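# Untie the cord from a bunch of flowers

## Task

Remove the cord that is wrapped around the flowers, leaving the stems unbent and the blooms uncrushed.

## Robot and tools

Robot: two arms, left_arm and right_arm, each ending in a two-finger gripper. left_arm's base is at about (+0.033, +0.323, +0.045) m and right_arm's at about (-0.015, -0.347, +0.029) m. A camera stand is bolted to the floor behind them. Cameras are cam_high and cam_low (fixed) plus cam_left_wrist and cam_right_wrist (on the wrists). All are 504x504 pixels.

Frames. The scene frame has its origin at table-top height, halfway between the two nominal bases. +x points out over the table, +y toward left_arm, and +z up. Arm names do not match image sides. Reported hand positions, orientations and velocities are in the scene frame. Motion offsets are different: they run along the axes of that arm's own current Hand target. On a gripper, +z is the direction the fingers point and y is the axis they open and close along. end_effector_position is the point between the pads, about 1 cm short of the fingertips. Reported positions can be off by a few centimetres, more at long reach.

Row layout. Every motion row has 14 numbers: dx, dy, dz, rx, ry, rz, opening for left_arm, then the same seven for right_arm. Both arms are always included. The first six numbers of each arm are an offset from that arm's Hand target as it stood when the action or move began, not a pose. They are scaled so 1.0 = 0.6 m of travel or 180 degrees, with a range of -1 to 1. rx, ry and rz form a single rotation vector. The seventh number is an absolute opening: +1 is fully open (0.094 m) and -1 is shut. All zeros for the six pose numbers means stay at, or return to, the current Hand target. The opening is always an actual command, so to leave a gripper as it is, repeat its present opening, not 0.

execute_actions(actions, cameras). actions is a list of actions. Each action is up to 15 rows, one per 1/30 s step. A short action keeps its last row for the remaining steps. Every row in an action counts from the start pose of that action. Repeating an action moves the arm again by the same amount. Images come back only when actions is empty or cameras names them. ["all"] gives every camera and [] gives none. An empty actions list also shows the scene number.

move(target, speed, blend, opening_speed, grip_force, blocking, cameras). Drives each gripper along a straight line toward its offset target. target is one 14-number row or a list of up to 15 rows. Every row in a list counts from the same starting Hand targets. speed is in m/s, 0.002 to 2.9, default 0.25, with turning capped at twice that in rad/s. blend, in metres, rounds corners between listed targets; 0 means stop at each. opening_speed is on the -1..1 scale per second, minimum 0.2. Use a slow value when closing on something fragile. grip_force is newtons per pad, 10 to 50, given once or once per arm; lower values close slowly. blocking=false returns after about 0.5 s while the motion continues. A move lasts at most 10 s. It does not avoid obstacles or the other arm.

wait(seconds, 0 to 10) lets time pass. stop brakes a running move. zoom_image(camera, region=[x0,y0,x1,y1]) enlarges part of that camera's latest image, at most 504 wide and high. read_manual gives licence text only. finished_scene(scene) ends the scene for good. The cord must already be off, and stay off without the robot's help.

Results. Each arm's end_effector_position (m) and end_effector_quat_wxyz are given in the scene frame. Hand target is the last commanded pose, after the controller has limited each step's rotation to 40 degrees. The gripper often comes to rest a bit short of it. Sending another command, even all zeros, asks for the target again. If the arm is still short, send the remaining gap as an offset. Friction alone can leave the gripper a few cm off, so this is not evidence of contact.

grip_measured is the finger opening on the -1..1 scale. grip_effort_nm is the gripper motor effort; negative means closing. It is not the pad force. Joint torques and velocities are listed too. A move adds a move: line. done means the arm is within 10 mm and 2 degrees of target. Other words are off_target, moving, held or fault. limits=paced means the command was clipped; limits=held means steps were withheld. MOTOR HOT means a motor has reached 75 °C. At 90 °C the arm folds and idles. At 100 °C it falls.

Gripping. Pad force rises steeply below the first-touch reading and can jump to the force limit. For blooms and stems, close slowly with a low grip_force. To let go, command an opening clearly wider than grip_measured.

Avoid: knocking things off the table or setting them down off it. Also avoid dropping or flinging objects, fast impacts, and pushing hard. Keep the grippers, wrist cameras and their cables away from each other and from fixtures. Any contact between the arms can fail the scene. Do not route paths close past an arm's own base. Avoid long stretched-out holds that heat the motors. A loose object may sometimes get a small push from outside. Scene 1 is practice and can be skipped. Later scenes count.

Each tool is called by a JSON object that holds its "fn" and its "kwargs", one argument or row to a line.

## Session

{"fn": "execute_actions", "kwargs": {
  "actions": []
}}

Scene clock: 0.00 s.
left_arm: end_effector_position=(+0.4292, +0.3728, +0.1508) grip_measured=+1.000 grip_effort_nm=n/a end_effector_quat_wxyz=(+0.604, -0.081, +0.792, +0.034) | right_arm: end_effector_position=(+0.3934, -0.3163, +0.1425) grip_measured=+1.000 grip_effort_nm=n/a end_effector_quat_wxyz=(+0.599, -0.042, +0.799, -0.040)
Joint positions: left_arm=[0.038 1.56 0.343 0.943 -0.06 -0.063 0.094] | right_arm=[0.132 1.549 0.402 0.861 0.143 -0.078 0.094]
Joint velocities: within noise
Joint torques (N m): no reading
Heat: left arm: 34 °C; right arm: 34 °C.
Hand target: left_arm +0.4316, +0.3740, +0.1582; +0.612, -0.081, +0.786, +0.037 | right_arm +0.3965, -0.3170, +0.1528; +0.612, -0.037, +0.789, -0.040
Tool commands: left_gripper/opening=+1.0 right_gripper/opening=+1.0

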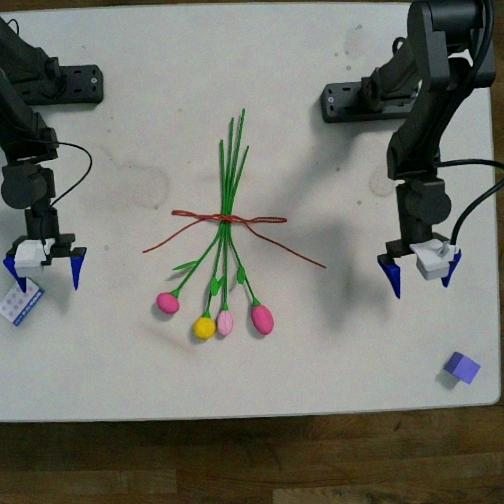

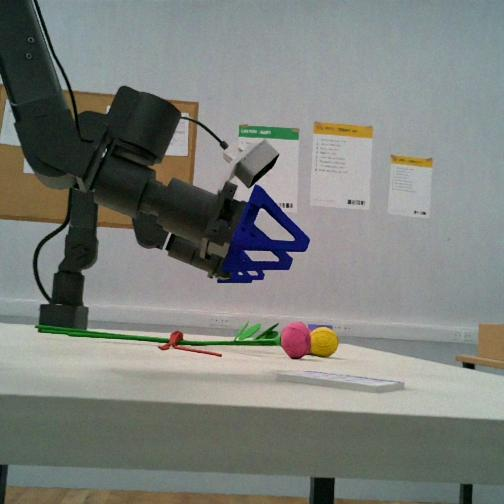

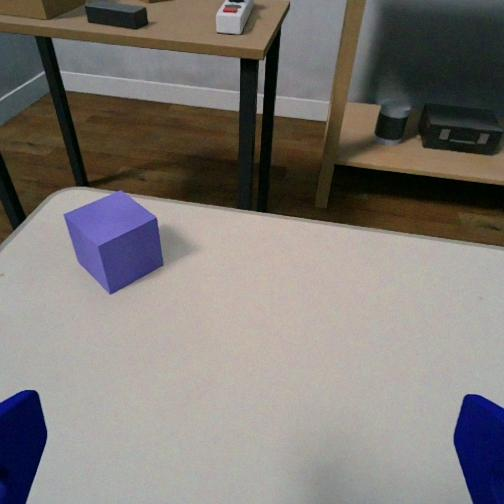

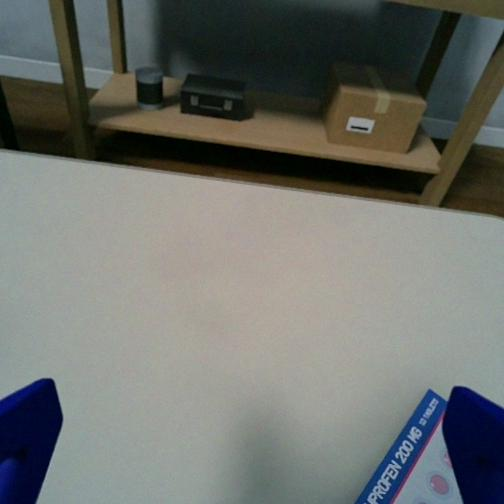

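{"fn": "zoom_image", "kwargs": {
  "camera": "cam_high",
  "region": [130, 180, 340, 350]
}}

{"fn": "zoom_image", "kwargs": {
  "camera": "cam_low",
  "region": [130, 300, 350, 390]
}}

{"fn": "zoom_image", "kwargs": {
  "camera": "cam_high",
  "region": [160, 190, 300, 250]
}}

Scaled by 2.400.

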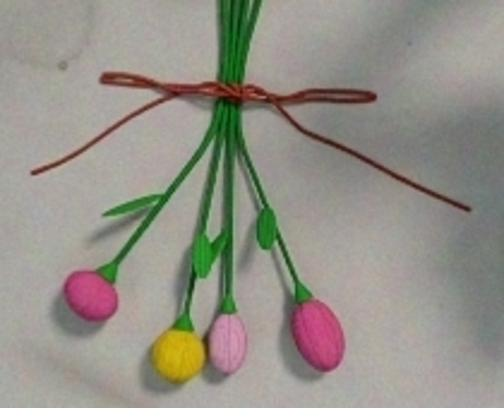

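Scaled by 2.291.

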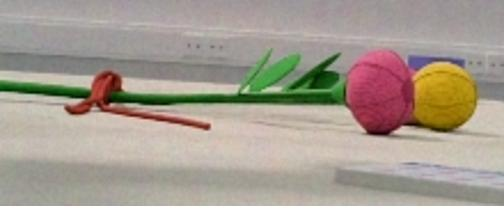

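Scaled by 3.600.

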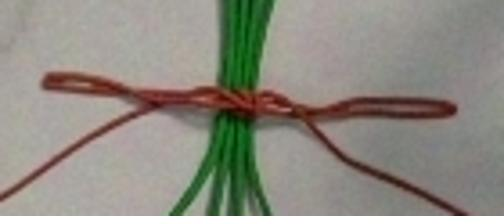

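{"fn": "move", "kwargs": {
  "target": [0.107,-0.307,-0.112,-0.178,0.390,-0.208,0.0, 0.048,0.262,-0.077,0.195,0.395,0.306,0.0],
  "cameras": ["all"]
}}

Scene clock: 6.23 s.
left_arm: end_effector_position=(+0.3787, +0.1803, +0.1180) grip_measured=+0.003 grip_effort_nm=-0.15 end_effector_quat_wxyz=(-0.001, -0.466, +0.885, -0.002) | right_arm: end_effector_position=(+0.3379, -0.1626, +0.1169) grip_measured=+0.001 grip_effort_nm=-0.08 end_effector_quat_wxyz=(+0.000, +0.489, +0.872, +0.001)
Joint positions: left_arm=[-0.449 1.977 1.589 -1.18 0.004 -1.362 0.047] | right_arm=[0.476 2.067 1.779 -1.282 0 1.502 0.047]
Joint torques (N m): left_arm=[-0.25 -8.81 8.51 0.11 -0.07 -0.12] | right_arm=[-0.54 -8.68 10.15 0.11 -0.03 0.12]
Heat: left arm: 35 °C; right arm: 36 °C.
Hand target: left_arm +0.3839, +0.1770, +0.1202; +0.002, -0.469, +0.883, +0.000 | right_arm +0.3432, -0.1630, +0.1195; +0.000, +0.500, +0.866, -0.001
Off the commanded pose: left_arm 0.006 m, 1 deg | right_arm 0.006 m, 1 deg.
move: done
camera_calibration:
cam_left_wrist: T_world_to_cam=[[0.832541, -0.553943, 0.00489974, -0.214264], [-0.505412, -0.755922, 0.416101, 0.315688], [-0.226792, -0.348897, -0.909305, 0.342087], [0, 0, 0, 1]] pos_world=[0.415519, 0.239299, 0.180753]
cam_right_wrist: T_world_to_cam=[[-0.843992, -0.536039, -0.0184602, 0.19881], [-0.493644, 0.762861, 0.417564, 0.282382], [-0.209748, 0.361533, -0.90846, 0.330599], [0, 0, 0, 1]] pos_world=[0.376533, -0.228371, 0.186093]

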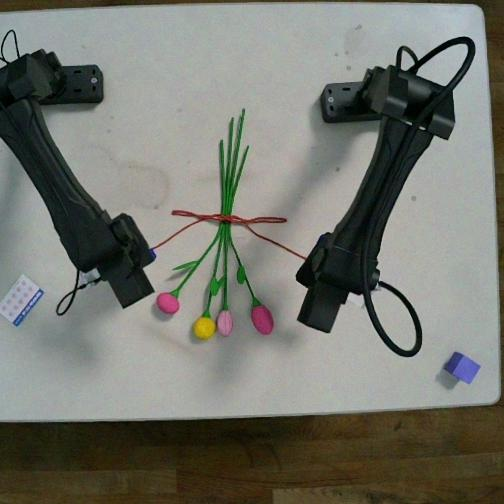

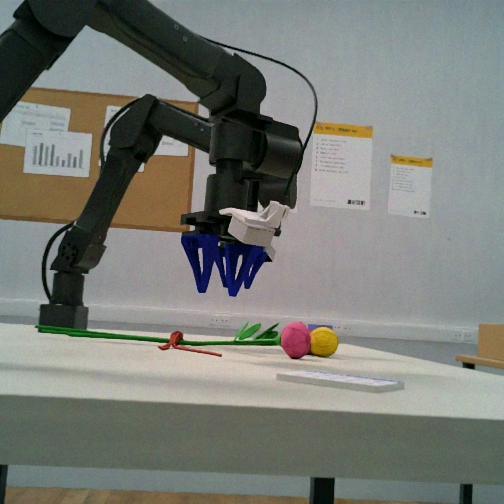

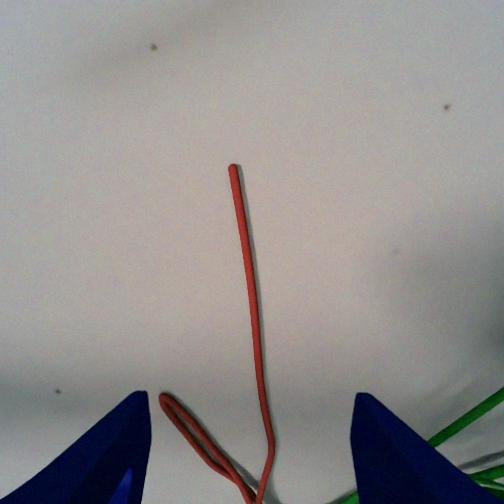

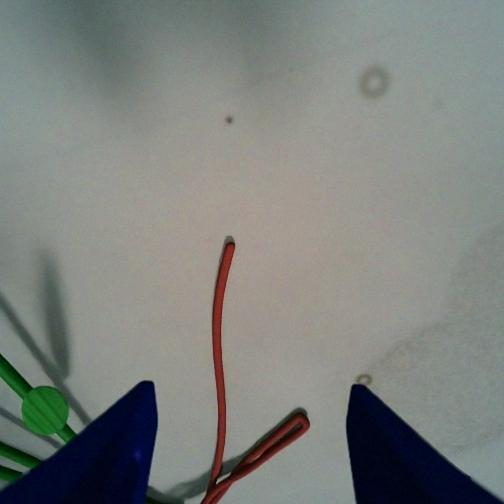

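{"fn": "move", "kwargs": {
  "target": [0,0,0.135,0,0,0,0.0, 0.062,0.025,0.135,0,0,0,0.0],
  "cameras": ["all"]
}}

Scene clock: 8.13 s.
left_arm: end_effector_position=(+0.3841, +0.1778, +0.0464) grip_measured=+0.003 grip_effort_nm=-0.14 end_effector_quat_wxyz=(-0.002, -0.466, +0.885, -0.002) | right_arm: end_effector_position=(+0.3354, -0.1212, +0.0426) grip_measured=+0.001 grip_effort_nm=-0.08 end_effector_quat_wxyz=(-0.004, +0.490, +0.872, -0.001)
Joint positions: left_arm=[-0.449 2.075 1.438 -0.933 0.006 -1.362 0.047] | right_arm=[0.564 2.199 1.686 -1.064 -0.006 1.592 0.047]
Joint torques (N m): left_arm=[-0.46 -10.36 4.03 0.54 -0.07 -0.07] | right_arm=[-0.31 -10.61 5.12 0.48 0.03 0.12]
Heat: left arm: 35 °C; right arm: 36 °C.
Hand target: left_arm +0.3841, +0.1772, +0.0391; +0.002, -0.469, +0.883, +0.000 | right_arm +0.3375, -0.1233, +0.0385; +0.000, +0.499, +0.866, +0.000
Off the commanded pose: left_arm 0.007 m, 1 deg | right_arm 0.005 m, 1 deg.
move: done
camera_calibration:
cam_left_wrist: T_world_to_cam=[[0.832532, -0.553966, 0.00341953, -0.219703], [-0.504488, -0.755594, 0.417815, 0.345795], [-0.228872, -0.349569, -0.908526, 0.27813], [0, 0, 0, 1]] pos_world=[0.421016, 0.236798, 0.108961]
cam_right_wrist: T_world_to_cam=[[-0.84519, -0.534342, -0.0115212, 0.217815], [-0.488277, 0.763201, 0.423215, 0.278525], [-0.217349, 0.363322, -0.905956, 0.250179], [0, 0, 0, 1]] pos_world=[0.374469, -0.187078, 0.111285]

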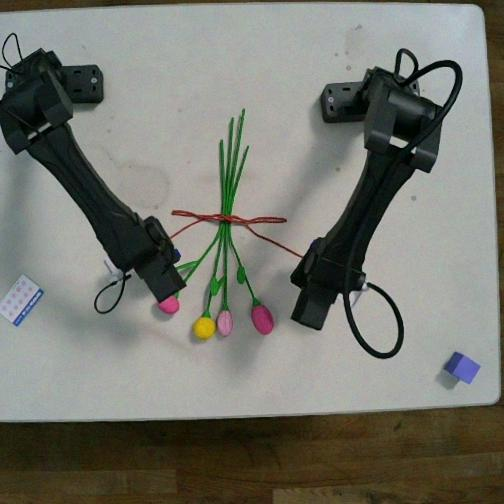

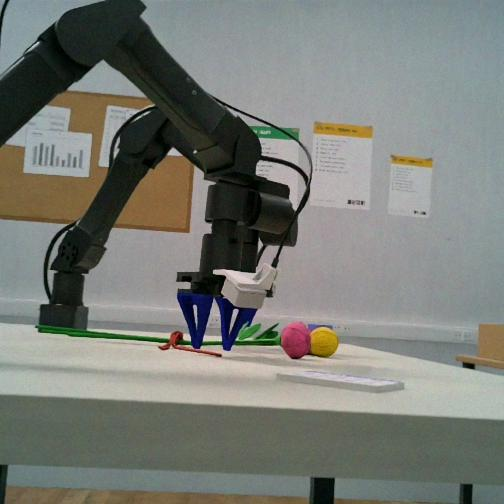

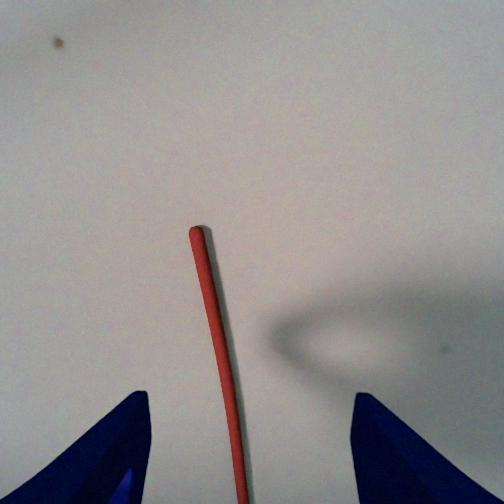

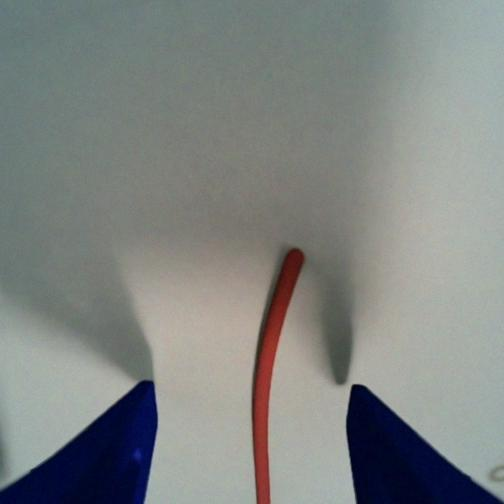

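{"fn": "move", "kwargs": {
  "target": [0,0.011,0.043,0,0,0,0.0, 0,0,0.037,0,0,0,0.0],
  "cameras": ["all"],
  "speed": 0.06
}}

Scene clock: 9.50 s.
left_arm: end_effector_position=(+0.3813, +0.1789, +0.0252) grip_measured=+0.003 grip_effort_nm=-0.15 end_effector_quat_wxyz=(+0.003, -0.466, +0.885, -0.007) | right_arm: end_effector_position=(+0.3364, -0.1206, +0.0354) grip_measured=+0.001 grip_effort_nm=-0.07 end_effector_quat_wxyz=(-0.001, +0.491, +0.871, +0.005)
Joint positions: left_arm=[-0.449 2.087 1.364 -0.833 0.006 -1.362 0.047] | right_arm=[0.564 2.199 1.657 -1.021 -0.006 1.594 0.047]
Joint torques (N m): left_arm=[0.02 -9.44 3.7 0.52 -0.06 -0.07] | right_arm=[-0.32 -8.81 3.47 0.8 0.03 0.11]
Heat: left arm: 35 °C; right arm: 36 °C.
Hand target: left_arm +0.3787, +0.1809, +0.0133; +0.002, -0.469, +0.883, +0.000 | right_arm +0.3375, -0.1233, +0.0163; +0.000, +0.499, +0.866, -0.001
Off the commanded pose: left_arm 0.012 m, 1 deg | right_arm 0.019 m, 1 deg.
move: off_target (left_arm, right_arm)
camera_calibration:
cam_left_wrist: T_world_to_cam=[[0.832378, -0.553955, 0.0167257, -0.216931], [-0.509746, -0.753406, 0.415377, 0.35579], [-0.217499, -0.354277, -0.909495, 0.255186], [0, 0, 0, 1]] pos_world=[0.417434, 0.238291, 0.0879318]
cam_right_wrist: T_world_to_cam=[[-0.845794, -0.532932, -0.0248123, 0.219763], [-0.491867, 0.76092, 0.423163, 0.282523], [-0.206637, 0.370113, -0.905714, 0.24088], [0, 0, 0, 1]] pos_world=[0.374613, -0.187012, 0.104068]

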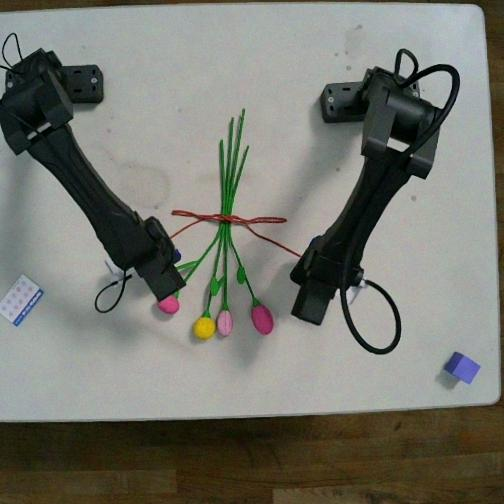

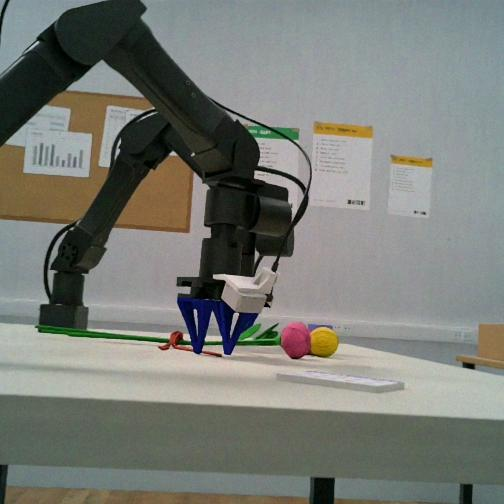

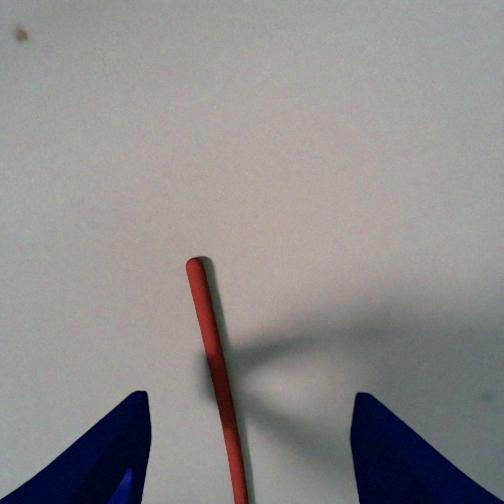

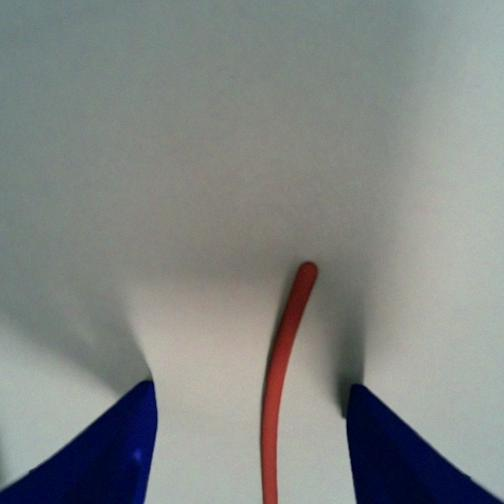

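{"fn": "move", "kwargs": {
  "target": [0,0.01,0.012,0,0,0,0.0, 0,-0.01,0.012,0,0,0,0.0],
  "cameras": ["cam_low","cam_left_wrist","cam_right_wrist"],
  "speed": 0.06
}}

Scene clock: 10.80 s.
left_arm: end_effector_position=(+0.3761, +0.1811, +0.0163) grip_measured=+0.003 grip_effort_nm=-0.15 end_effector_quat_wxyz=(+0.002, -0.466, +0.885, -0.006) | right_arm: end_effector_position=(+0.3355, -0.1211, +0.0338) grip_measured=+0.001 grip_effort_nm=-0.06 end_effector_quat_wxyz=(+0.003, +0.491, +0.871, +0.012)
Joint positions: left_arm=[-0.449 2.087 1.324 -0.796 0.006 -1.362 0.047] | right_arm=[0.564 2.181 1.62 -0.986 -0.006 1.594 0.047]
Joint torques (N m): left_arm=[0.18 -9.78 3.54 0.53 -0.04 -0.02] | right_arm=[-0.27 -8.34 2.17 0.88 0.03 0.11]
Heat: left arm: 35 °C; right arm: 35 °C.
Hand target: left_arm +0.3738, +0.1843, +0.0061; +0.002, -0.469, +0.883, +0.000 | right_arm +0.3322, -0.1264, +0.0090; +0.000, +0.499, +0.866, -0.001
Off the commanded pose: left_arm 0.011 m, 1 deg | right_arm 0.025 m, 2 deg.
move: off_target (left_arm, right_arm)
camera_calibration:
cam_left_wrist: T_world_to_cam=[[0.832444, -0.553944, 0.0135115, -0.211145], [-0.508477, -0.753973, 0.415903, 0.358037], [-0.2202, -0.353087, -0.909309, 0.247545], [0, 0, 0, 1]] pos_world=[0.412329, 0.240392, 0.0790386]
cam_right_wrist: T_world_to_cam=[[-0.845328, -0.532619, -0.0416905, 0.219147], [-0.49788, 0.757081, 0.423018, 0.284737], [-0.193745, 0.378346, -0.905161, 0.236043], [0, 0, 0, 1]] pos_world=[0.372748, -0.188153, 0.102344]
Images, in order (width x height): cam_low 504x504, cam_left_wrist 504x504, cam_right_wrist 504x504.

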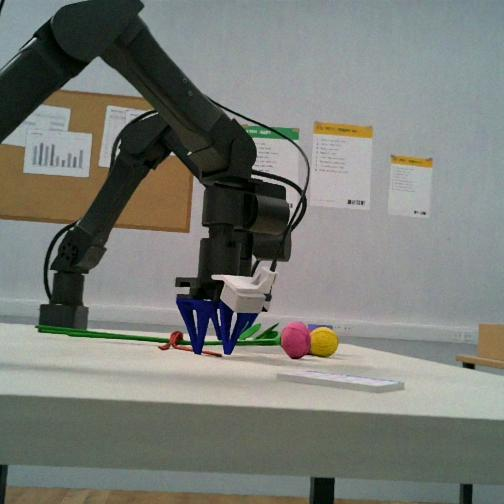

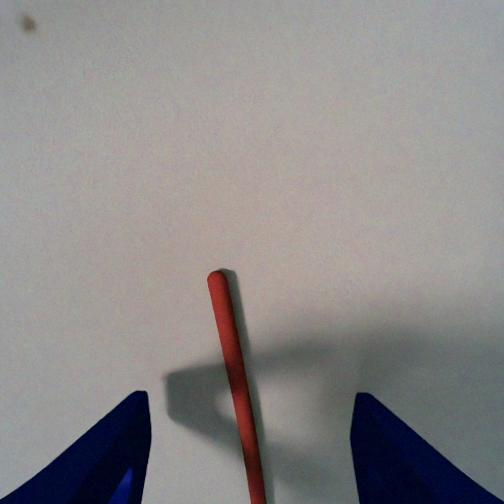

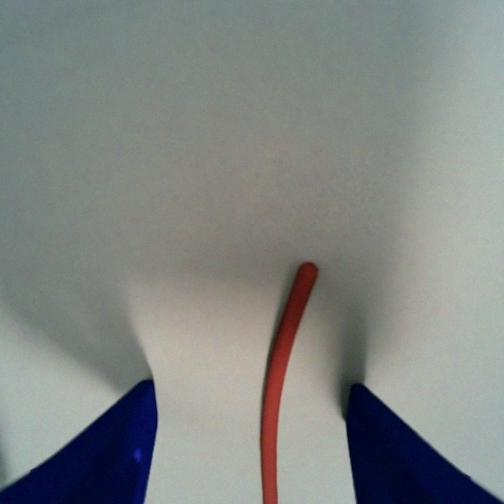

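{"fn": "move", "kwargs": {
  "target": [0,-0.003,0.010,0,0,0,0.0, 0,-0.005,-0.033,0,0,0,-0.5],
  "cameras": ["cam_low","cam_left_wrist","cam_right_wrist"],
  "speed": 0.06
}}

Scene clock: 12.07 s.
left_arm: end_effector_position=(+0.3784, +0.1801, +0.0125) grip_measured=+0.003 grip_effort_nm=-0.15 end_effector_quat_wxyz=(+0.003, -0.466, +0.885, -0.008) | right_arm: end_effector_position=(+0.3339, -0.1221, +0.0347) grip_measured=-0.498 grip_effort_nm=-0.09 end_effector_quat_wxyz=(+0.002, +0.493, +0.870, +0.011)
Joint positions: left_arm=[-0.449 2.098 1.324 -0.779 0.006 -1.362 0.047] | right_arm=[0.564 2.176 1.617 -0.99 -0.006 1.598 0.024]
Joint torques (N m): left_arm=[0.25 -9.36 3.77 0.59 -0.04 -0.05] | right_arm=[-0.23 -10.4 4.53 0.34 0.03 0.1]
Heat: left arm: 35 °C; right arm: 35 °C.
Hand target: left_arm +0.3753, +0.1833, +0.0001; +0.002, -0.469, +0.883, +0.000 | right_arm +0.3296, -0.1278, +0.0288; +0.000, +0.499, +0.866, -0.001
Off the commanded pose: left_arm 0.013 m, 1 deg | right_arm 0.009 m, 2 deg.
move: off_target (left_arm)
camera_calibration:
cam_left_wrist: T_world_to_cam=[[0.832334, -0.553938, 0.0192826, -0.213739], [-0.510751, -0.753001, 0.414876, 0.360801], [-0.215296, -0.355165, -0.909673, 0.242716], [0, 0, 0, 1]] pos_world=[0.414437, 0.239489, 0.0752261]
cam_right_wrist: T_world_to_cam=[[-0.847907, -0.528791, -0.0378757, 0.218538], [-0.492999, 0.760209, 0.423125, 0.283155], [-0.194951, 0.377443, -0.90528, 0.237255], [0, 0, 0, 1]] pos_world=[0.371148, -0.189246, 0.10325]
Images, in order (width x height): cam_low 504x504, cam_left_wrist 504x504, cam_right_wrist 504x504.

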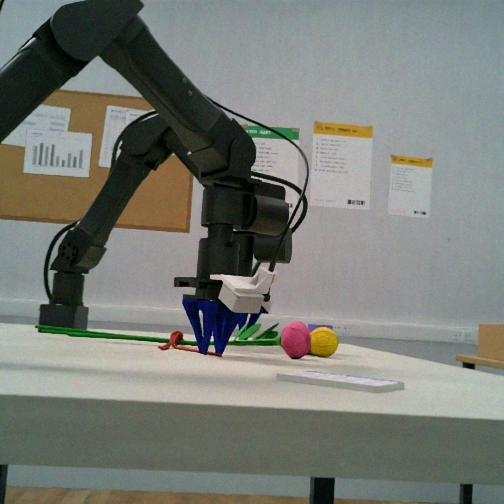

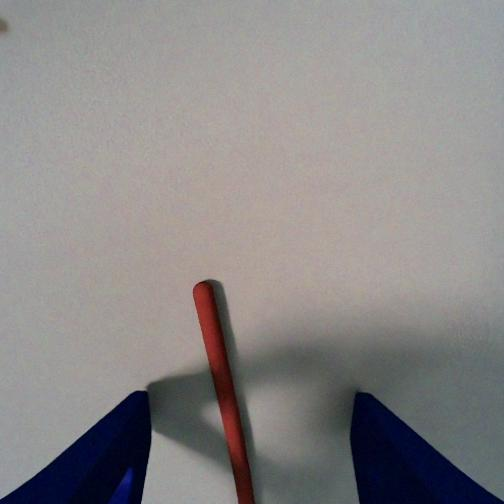

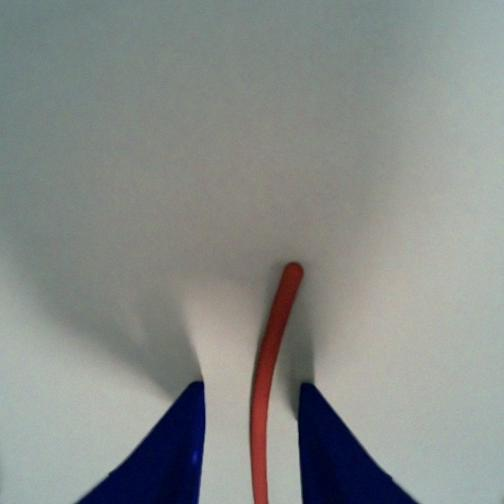

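{"fn": "move", "kwargs": {
  "target": [0,0.010,-0.006,0,0,0,-0.7, 0,0,0.002,0,0,0,-1],
  "cameras": ["cam_low","cam_left_wrist","cam_right_wrist"],
  "opening_speed": 0.7,
  "speed": 0.06
}}

Scene clock: 13.77 s.
left_arm: end_effector_position=(+0.3789, +0.1797, +0.0102) grip_measured=-0.697 grip_effort_nm=-0.16 end_effector_quat_wxyz=(+0.005, -0.466, +0.885, -0.012) | right_arm: end_effector_position=(+0.3336, -0.1223, +0.0347) grip_measured=-0.949 grip_effort_nm=-1.04 end_effector_quat_wxyz=(+0.002, +0.492, +0.870, +0.010)
Joint positions: left_arm=[-0.449 2.098 1.313 -0.761 0.007 -1.362 0.014] | right_arm=[0.564 2.176 1.617 -0.992 -0.006 1.597 0.002]
Joint torques (N m): left_arm=[0.29 -11.28 2.62 0.37 -0.08 -0.02] | right_arm=[-0.25 -10.28 4.3 0.39 0.03 0.1]
Heat: left arm: 35 °C; right arm: 35 °C.
Hand target: left_arm +0.3702, +0.1867, +0.0037; +0.002, -0.469, +0.883, +0.000 | right_arm +0.3296, -0.1278, +0.0276; +0.000, +0.499, +0.866, -0.001
Off the commanded pose: left_arm 0.013 m, 2 deg | right_arm 0.010 m, 2 deg.
move: off_target (left_arm)
camera_calibration:
cam_left_wrist: T_world_to_cam=[[0.832159, -0.553876, 0.0270647, -0.214271], [-0.513476, -0.751193, 0.414791, 0.362387], [-0.209412, -0.359069, -0.909514, 0.239061], [0, 0, 0, 1]] pos_world=[0.414447, 0.239383, 0.0729134]
cam_right_wrist: T_world_to_cam=[[-0.847131, -0.53014, -0.0363324, 0.217625], [-0.493622, 0.759776, 0.423175, 0.283277], [-0.196738, 0.376419, -0.905319, 0.237729], [0, 0, 0, 1]] pos_world=[0.370959, -0.189342, 0.103252]
Images, in order (width x height): cam_low 504x504, cam_left_wrist 504x504, cam_right_wrist 504x504.

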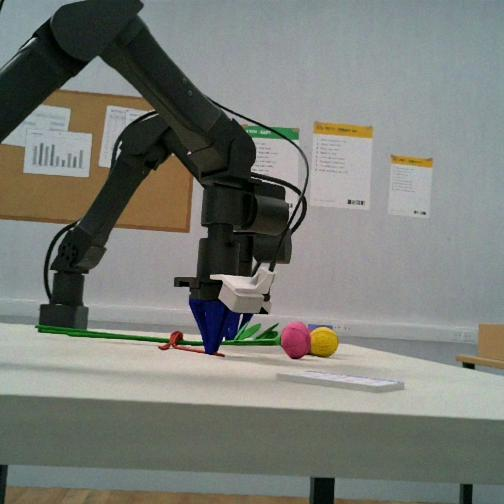

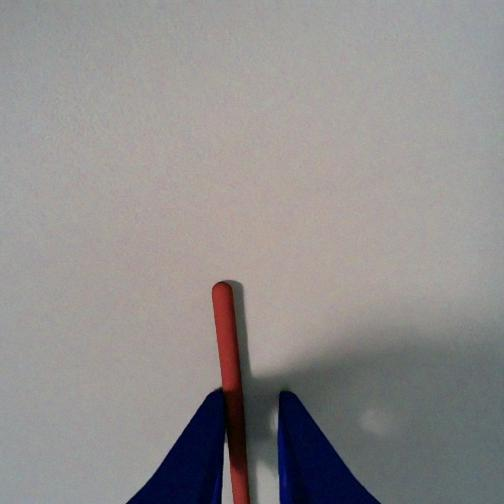

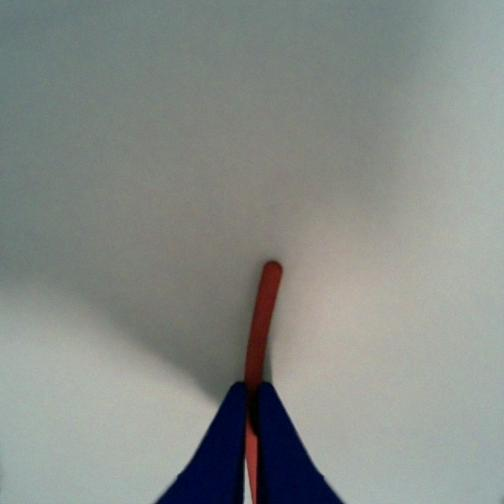

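Right holds it. Close left.

{"fn": "move", "kwargs": {
  "target": [0,0,0,0,0,0,-1, 0,0,0,0,0,0,-1],
  "cameras": ["cam_high","cam_low","cam_left_wrist","cam_right_wrist"],
  "opening_speed": 0.7,
  "speed": 0.06
}}

Scene clock: 14.80 s.
left_arm: end_effector_position=(+0.3789, +0.1797, +0.0102) grip_measured=-0.916 grip_effort_nm=-1.02 end_effector_quat_wxyz=(+0.005, -0.466, +0.885, -0.012) | right_arm: end_effector_position=(+0.3336, -0.1223, +0.0347) grip_measured=-0.949 grip_effort_nm=-1.04 end_effector_quat_wxyz=(+0.002, +0.492, +0.870, +0.010)
Joint positions: left_arm=[-0.449 2.098 1.313 -0.761 0.007 -1.362 0.004] | right_arm=[0.564 2.176 1.617 -0.992 -0.006 1.597 0.002]
Joint torques (N m): left_arm=[0.43 -11.45 2.48 0.41 0.01 -0.03] | right_arm=[-0.24 -10.28 4.3 0.4 0.03 0.09]
Heat: left arm: 35 °C; right arm: 35 °C.
Hand target: left_arm +0.3702, +0.1867, +0.0037; +0.002, -0.469, +0.883, +0.000 | right_arm +0.3296, -0.1278, +0.0276; +0.000, +0.499, +0.866, -0.001
Off the commanded pose: left_arm 0.013 m, 2 deg | right_arm 0.010 m, 2 deg.
move: off_target (left_arm)
camera_calibration:
cam_left_wrist: T_world_to_cam=[[0.832159, -0.553876, 0.0270647, -0.214271], [-0.513476, -0.751193, 0.414791, 0.362387], [-0.209412, -0.359069, -0.909514, 0.239061], [0, 0, 0, 1]] pos_world=[0.414447, 0.239383, 0.0729134]
cam_right_wrist: T_world_to_cam=[[-0.847131, -0.53014, -0.0363324, 0.217625], [-0.493622, 0.759776, 0.423175, 0.283277], [-0.196738, 0.376419, -0.905319, 0.237729], [0, 0, 0, 1]] pos_world=[0.370959, -0.189342, 0.103252]

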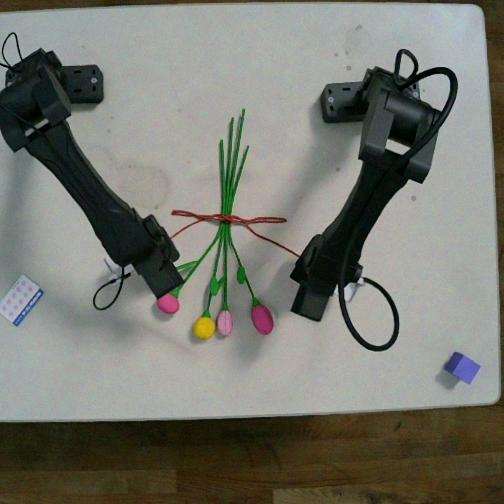

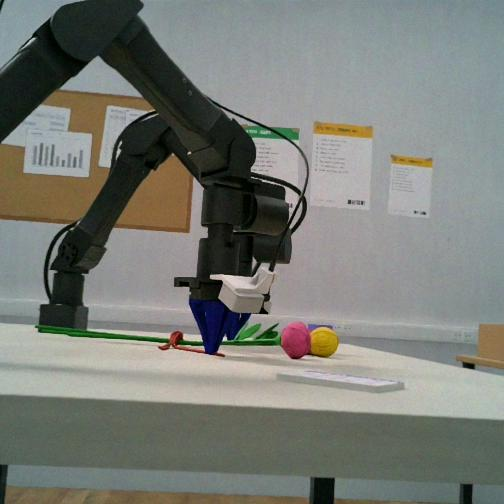

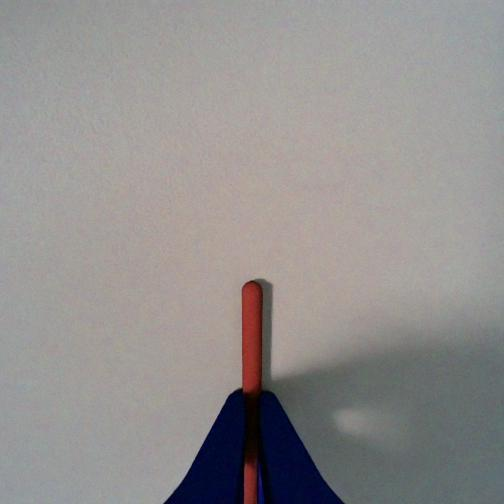

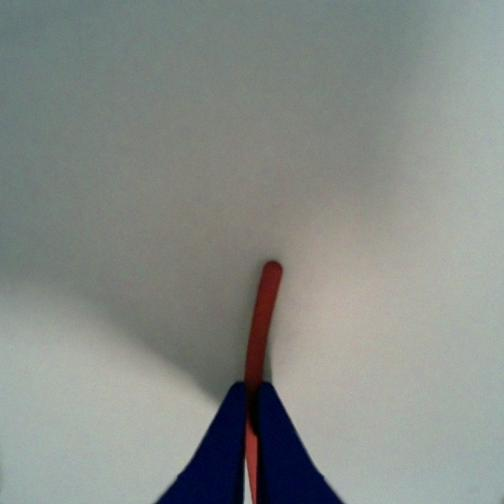

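{"fn": "move", "kwargs": {
  "target": [-0.074,0.069,-0.025,0,0,0,-1, -0.078,-0.065,-0.013,0,0,0,-1],
  "cameras": ["cam_high","cam_low","cam_left_wrist","cam_right_wrist"],
  "speed": 0.08
}}

{"fn": "zoom_image", "kwargs": {
  "camera": "cam_high",
  "region": [130, 180, 340, 350]
}}

Scene clock: 17.10 s.
left_arm: end_effector_position=(+0.3653, +0.2401, +0.0105) grip_measured=-0.917 grip_effort_nm=-1.02 end_effector_quat_wxyz=(-0.008, -0.468, +0.884, -0.007) | right_arm: end_effector_position=(+0.3242, -0.1779, +0.0348) grip_measured=-0.949 grip_effort_nm=-1.04 end_effector_quat_wxyz=(-0.007, +0.498, +0.867, +0.010)
Joint positions: left_arm=[-0.293 2.018 1.188 -0.744 0.021 -1.21 0.004] | right_arm=[0.446 2.055 1.426 -0.932 -0.023 1.493 0.002]
Joint torques (N m): left_arm=[0.14 -13.79 3.17 0.16 -0.17 0.06] | right_arm=[-0.54 -11.07 3.48 0.29 0.18 -0.13]
Heat: left arm: 35 °C; right arm: 35 °C.
Hand target: left_arm +0.3609, +0.2466, +0.0189; +0.002, -0.469, +0.883, +0.000 | right_arm +0.3193, -0.1879, +0.0355; +0.000, +0.499, +0.866, -0.001
Off the commanded pose: left_arm 0.012 m, 1 deg | right_arm 0.011 m, 2 deg.
move: off_target (left_arm, right_arm)
camera_calibration:
cam_left_wrist: T_world_to_cam=[[0.834663, -0.550735, 0.00537037, -0.171007], [-0.498686, -0.75157, 0.431803, 0.395107], [-0.233773, -0.363088, -0.901952, 0.267967], [0, 0, 0, 1]] pos_world=[0.402412, 0.300067, 0.0720031]
cam_right_wrist: T_world_to_cam=[[-0.855025, -0.517781, -0.0289098, 0.184694], [-0.47659, 0.762582, 0.437415, 0.315278], [-0.204439, 0.387778, -0.898795, 0.261221], [0, 0, 0, 1]] pos_world=[0.36158, -0.24609, 0.102216]

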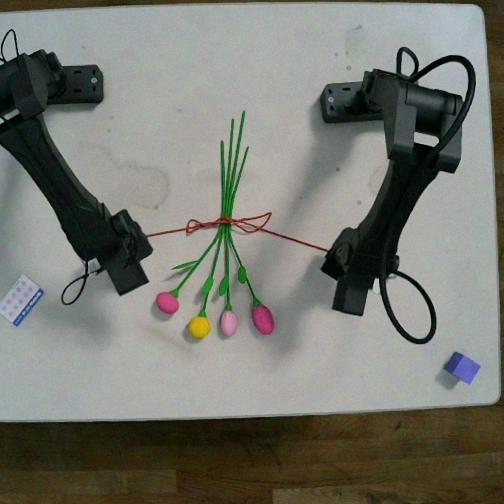

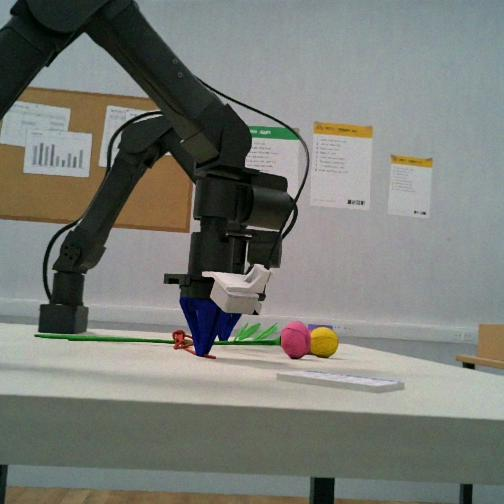

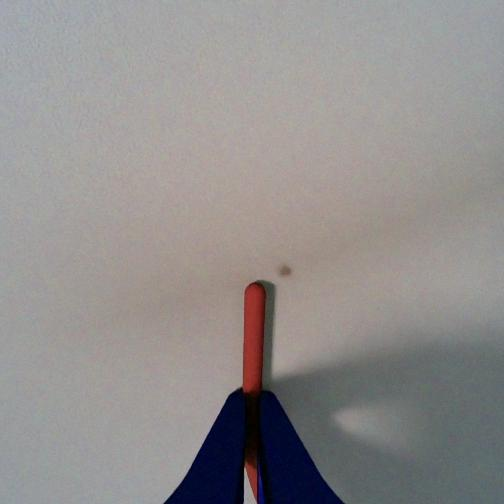

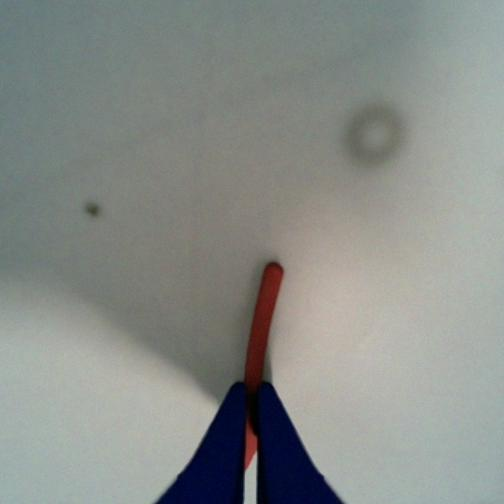

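Scaled by 2.400.

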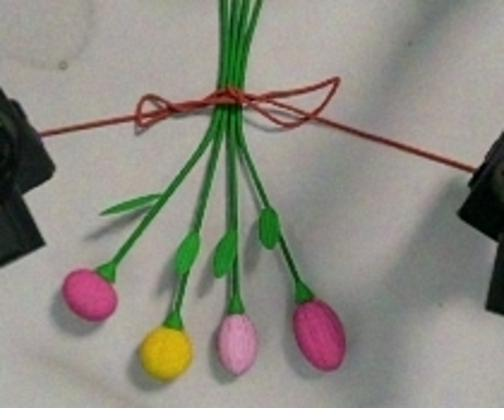

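{"fn": "move", "kwargs": {
  "target": [-0.078,0.092,-0.006,0,0,0,-1, -0.089,-0.080,-0.006,0,0,0,-1],
  "cameras": ["cam_high","cam_low"],
  "speed": 0.08
}}

{"fn": "zoom_image", "kwargs": {
  "camera": "cam_high",
  "region": [130, 180, 340, 350]
}}

Scene clock: 20.30 s.
left_arm: end_effector_position=(+0.3400, +0.3113, +0.0150) grip_measured=-0.917 grip_effort_nm=-1.02 end_effector_quat_wxyz=(-0.018, -0.468, +0.883, -0.001) | right_arm: end_effector_position=(+0.3037, -0.2527, +0.0343) grip_measured=-0.949 grip_effort_nm=-1.04 end_effector_quat_wxyz=(-0.017, +0.500, +0.866, -0.002)
Joint positions: left_arm=[-0.087 1.918 1.06 -0.744 0.019 -1.005 0.004] | right_arm=[0.27 1.926 1.235 -0.906 -0.021 1.321 0.002]
Joint torques (N m): left_arm=[0.21 -12.86 3.17 0.36 -0.17 -0.01] | right_arm=[-0.35 -10.65 3.85 0.4 0.18 -0.13]
Heat: left arm: 35 °C; right arm: 35 °C.
Hand target: left_arm +0.3412, +0.3163, +0.0225; +0.001, -0.469, +0.883, +0.000 | right_arm +0.3046, -0.2582, +0.0391; +0.000, +0.500, +0.866, -0.001
Off the commanded pose: left_arm 0.009 m, 2 deg | right_arm 0.007 m, 2 deg.
move: done
Images, in order (width x height): cam_high 504x504, cam_low 504x504.

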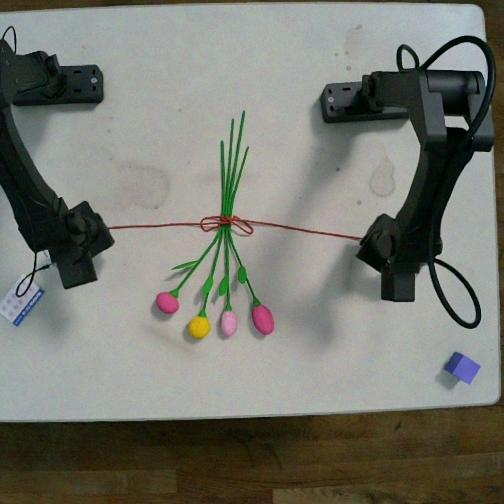

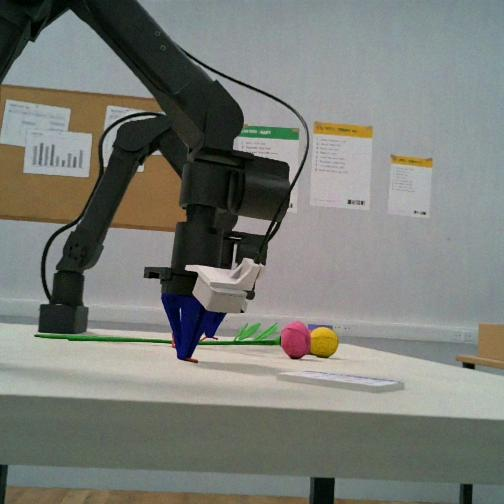

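Scaled by 2.400.

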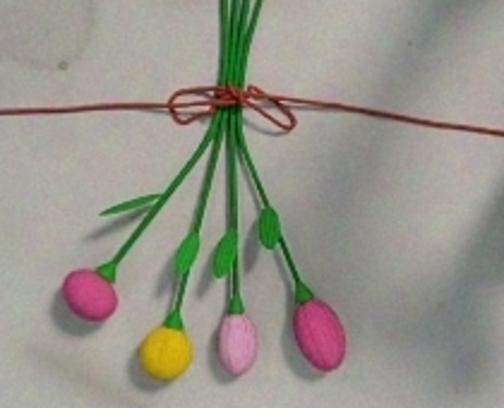

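{"fn": "move", "kwargs": {
  "target": [-0.070,0.045,-0.006,0,0,0,-1, -0.072,-0.042,-0.006,0,0,0,-1],
  "cameras": ["cam_high","cam_low"],
  "speed": 0.08
}}

{"fn": "zoom_image", "kwargs": {
  "camera": "cam_high",
  "region": [130, 180, 340, 350]
}}

Scene clock: 22.17 s.
left_arm: end_effector_position=(+0.3378, +0.3611, +0.0150) grip_measured=-0.917 grip_effort_nm=-1.02 end_effector_quat_wxyz=(-0.018, -0.469, +0.883, -0.003) | right_arm: end_effector_position=(+0.3037, -0.3045, +0.0352) grip_measured=-0.949 grip_effort_nm=-1.04 end_effector_quat_wxyz=(-0.018, +0.501, +0.865, -0.004)
Joint positions: left_arm=[0.075 1.918 1.06 -0.744 0.018 -0.843 0.004] | right_arm=[0.117 1.893 1.192 -0.903 -0.015 1.17 0.002]
Joint torques (N m): left_arm=[0.17 -12.29 4.78 0.21 -0.12 0.03] | right_arm=[-0.16 -10.91 4.11 0.34 0.12 -0.13]
Heat: left arm: 35 °C; right arm: 35 °C.
Hand target: left_arm +0.3424, +0.3662, +0.0262; +0.001, -0.469, +0.883, +0.000 | right_arm +0.3044, -0.3081, +0.0428; +0.000, +0.499, +0.866, -0.001
Off the commanded pose: left_arm 0.013 m, 2 deg | right_arm 0.008 m, 2 deg.
move: off_target (left_arm)
Images, in order (width x height): cam_high 504x504, cam_low 504x504.

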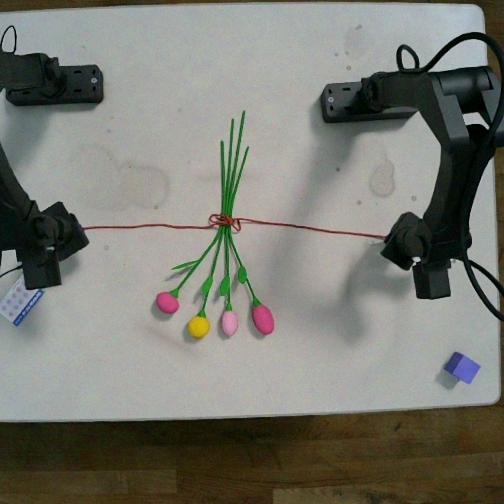

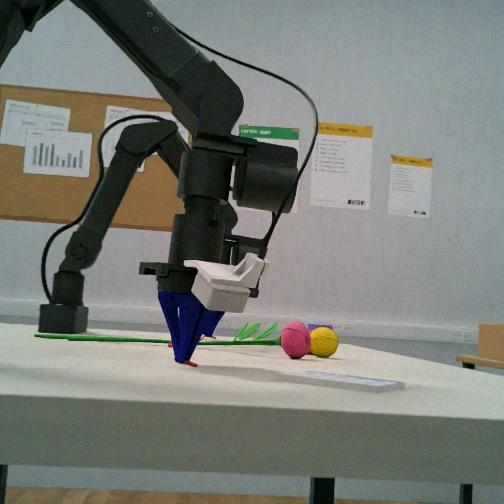

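Scaled by 2.400.

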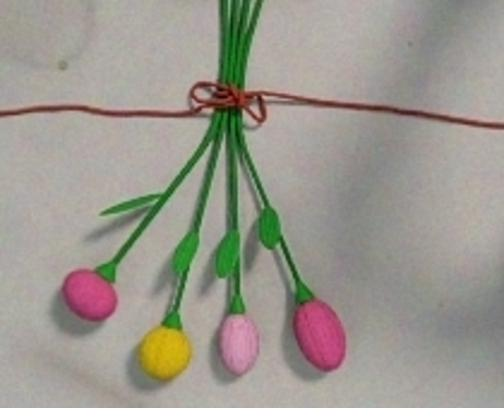

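{"fn": "move", "kwargs": {
  "target": [-0.070,0.045,-0.030,0,0,0,-1, -0.074,-0.046,-0.030,0,0,0,-1],
  "cameras": ["cam_high","cam_low"],
  "speed": 0.08
}}

{"fn": "zoom_image", "kwargs": {
  "camera": "cam_high",
  "region": [130, 180, 340, 350]
}}

Scene clock: 24.07 s.
left_arm: end_effector_position=(+0.3306, +0.4076, +0.0269) grip_measured=-0.917 grip_effort_nm=-1.02 end_effector_quat_wxyz=(-0.028, -0.468, +0.883, -0.003) | right_arm: end_effector_position=(+0.3016, -0.3568, +0.0481) grip_measured=-0.949 grip_effort_nm=-1.03 end_effector_quat_wxyz=(-0.015, +0.501, +0.865, +0.000)
Joint positions: left_arm=[0.226 1.918 1.116 -0.822 0.016 -0.692 0.004] | right_arm=[-0.046 1.851 1.192 -0.94 -0.014 1.006 0.002]
Joint torques (N m): left_arm=[0.23 -12.51 7.12 0.07 -0.18 0] | right_arm=[-0.21 -10.55 6.37 0.1 0.11 -0.13]
Heat: left arm: 35 °C; right arm: 35 °C.
Hand target: left_arm +0.3434, +0.4161, +0.0443; +0.001, -0.469, +0.883, +0.000 | right_arm +0.3027, -0.3604, +0.0609; +0.000, +0.500, +0.866, -0.001
Off the commanded pose: left_arm 0.023 m, 3 deg | right_arm 0.013 m, 2 deg.
move: off_target (left_arm, right_arm)
Images, in order (width x height): cam_high 504x504, cam_low 504x504.

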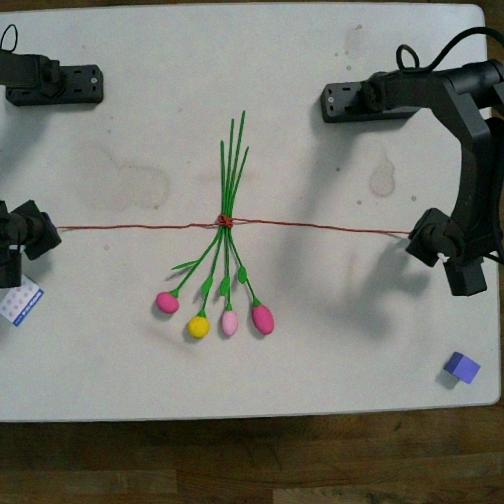

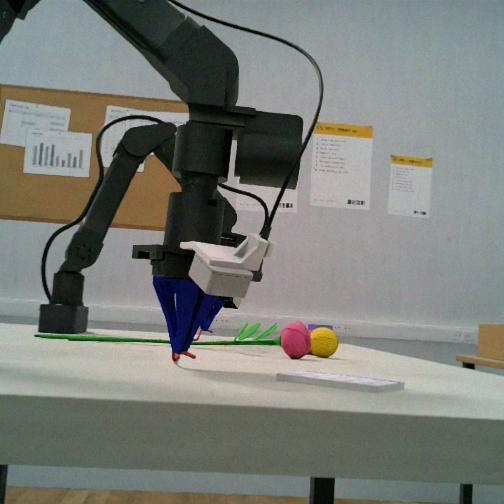

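Scaled by 2.400.

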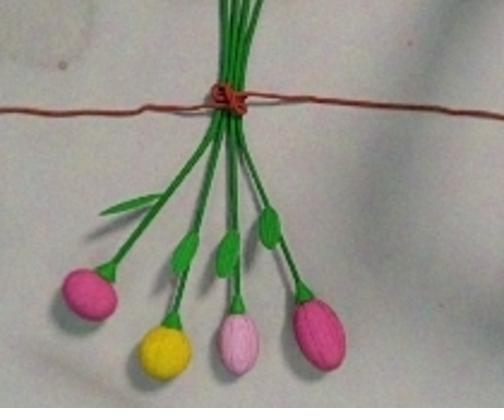

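{"fn": "move", "kwargs": {
  "target": [-0.045,0.030,0.01,0,0,0,-1, -0.045,-0.027,0.01,0,0,0,-1],
  "cameras": ["cam_high","cam_low"],
  "speed": 0.05
}}

{"fn": "zoom_image", "kwargs": {
  "camera": "cam_high",
  "region": [180, 180, 280, 260]
}}

Scene clock: 25.77 s.
left_arm: end_effector_position=(+0.3353, +0.4403, +0.0351) grip_measured=-0.917 grip_effort_nm=-1.02 end_effector_quat_wxyz=(-0.008, -0.468, +0.884, -0.007) | right_arm: end_effector_position=(+0.2991, -0.3875, +0.0481) grip_measured=-0.949 grip_effort_nm=-1.04 end_effector_quat_wxyz=(-0.015, +0.500, +0.866, +0.001)
Joint positions: left_arm=[0.319 1.918 1.155 -0.822 0.016 -0.598 0.004] | right_arm=[-0.143 1.851 1.192 -0.94 -0.014 0.908 0.002]
Joint torques (N m): left_arm=[0.59 -8.31 7.58 0.22 -0.18 0.06] | right_arm=[-0.29 -9.29 6.09 0.28 0.11 -0.13]
Heat: left arm: 36 °C; right arm: 35 °C.
Hand target: left_arm +0.3437, +0.4485, +0.0383; +0.001, -0.469, +0.883, +0.000 | right_arm +0.3022, -0.3919, +0.0549; +0.000, +0.500, +0.866, -0.001
Off the commanded pose: left_arm 0.012 m, 1 deg | right_arm 0.009 m, 2 deg.
move: off_target (left_arm)
Images, in order (width x height): cam_high 504x504, cam_low 504x504.

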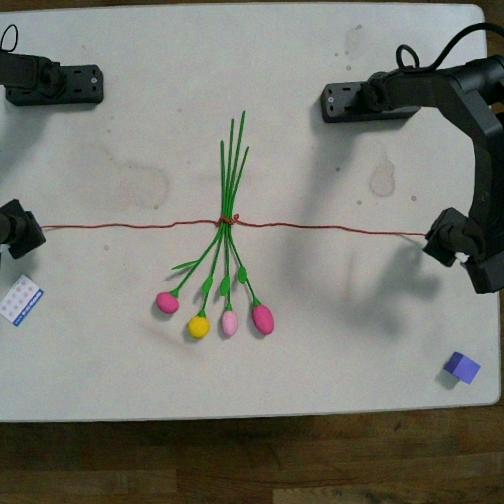

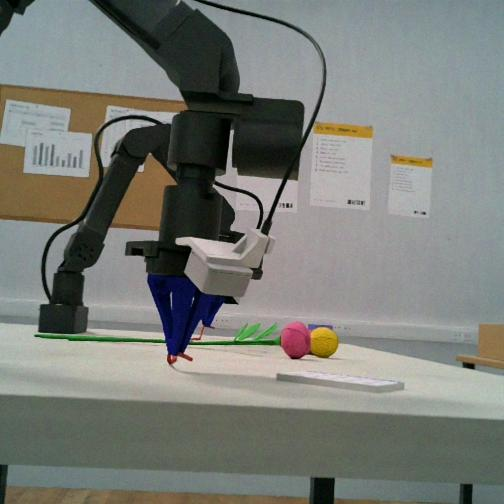

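Scaled by 5.040.

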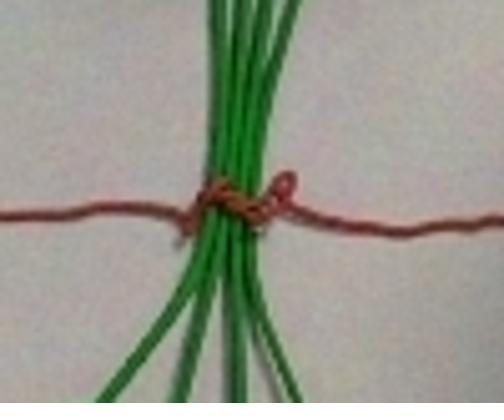

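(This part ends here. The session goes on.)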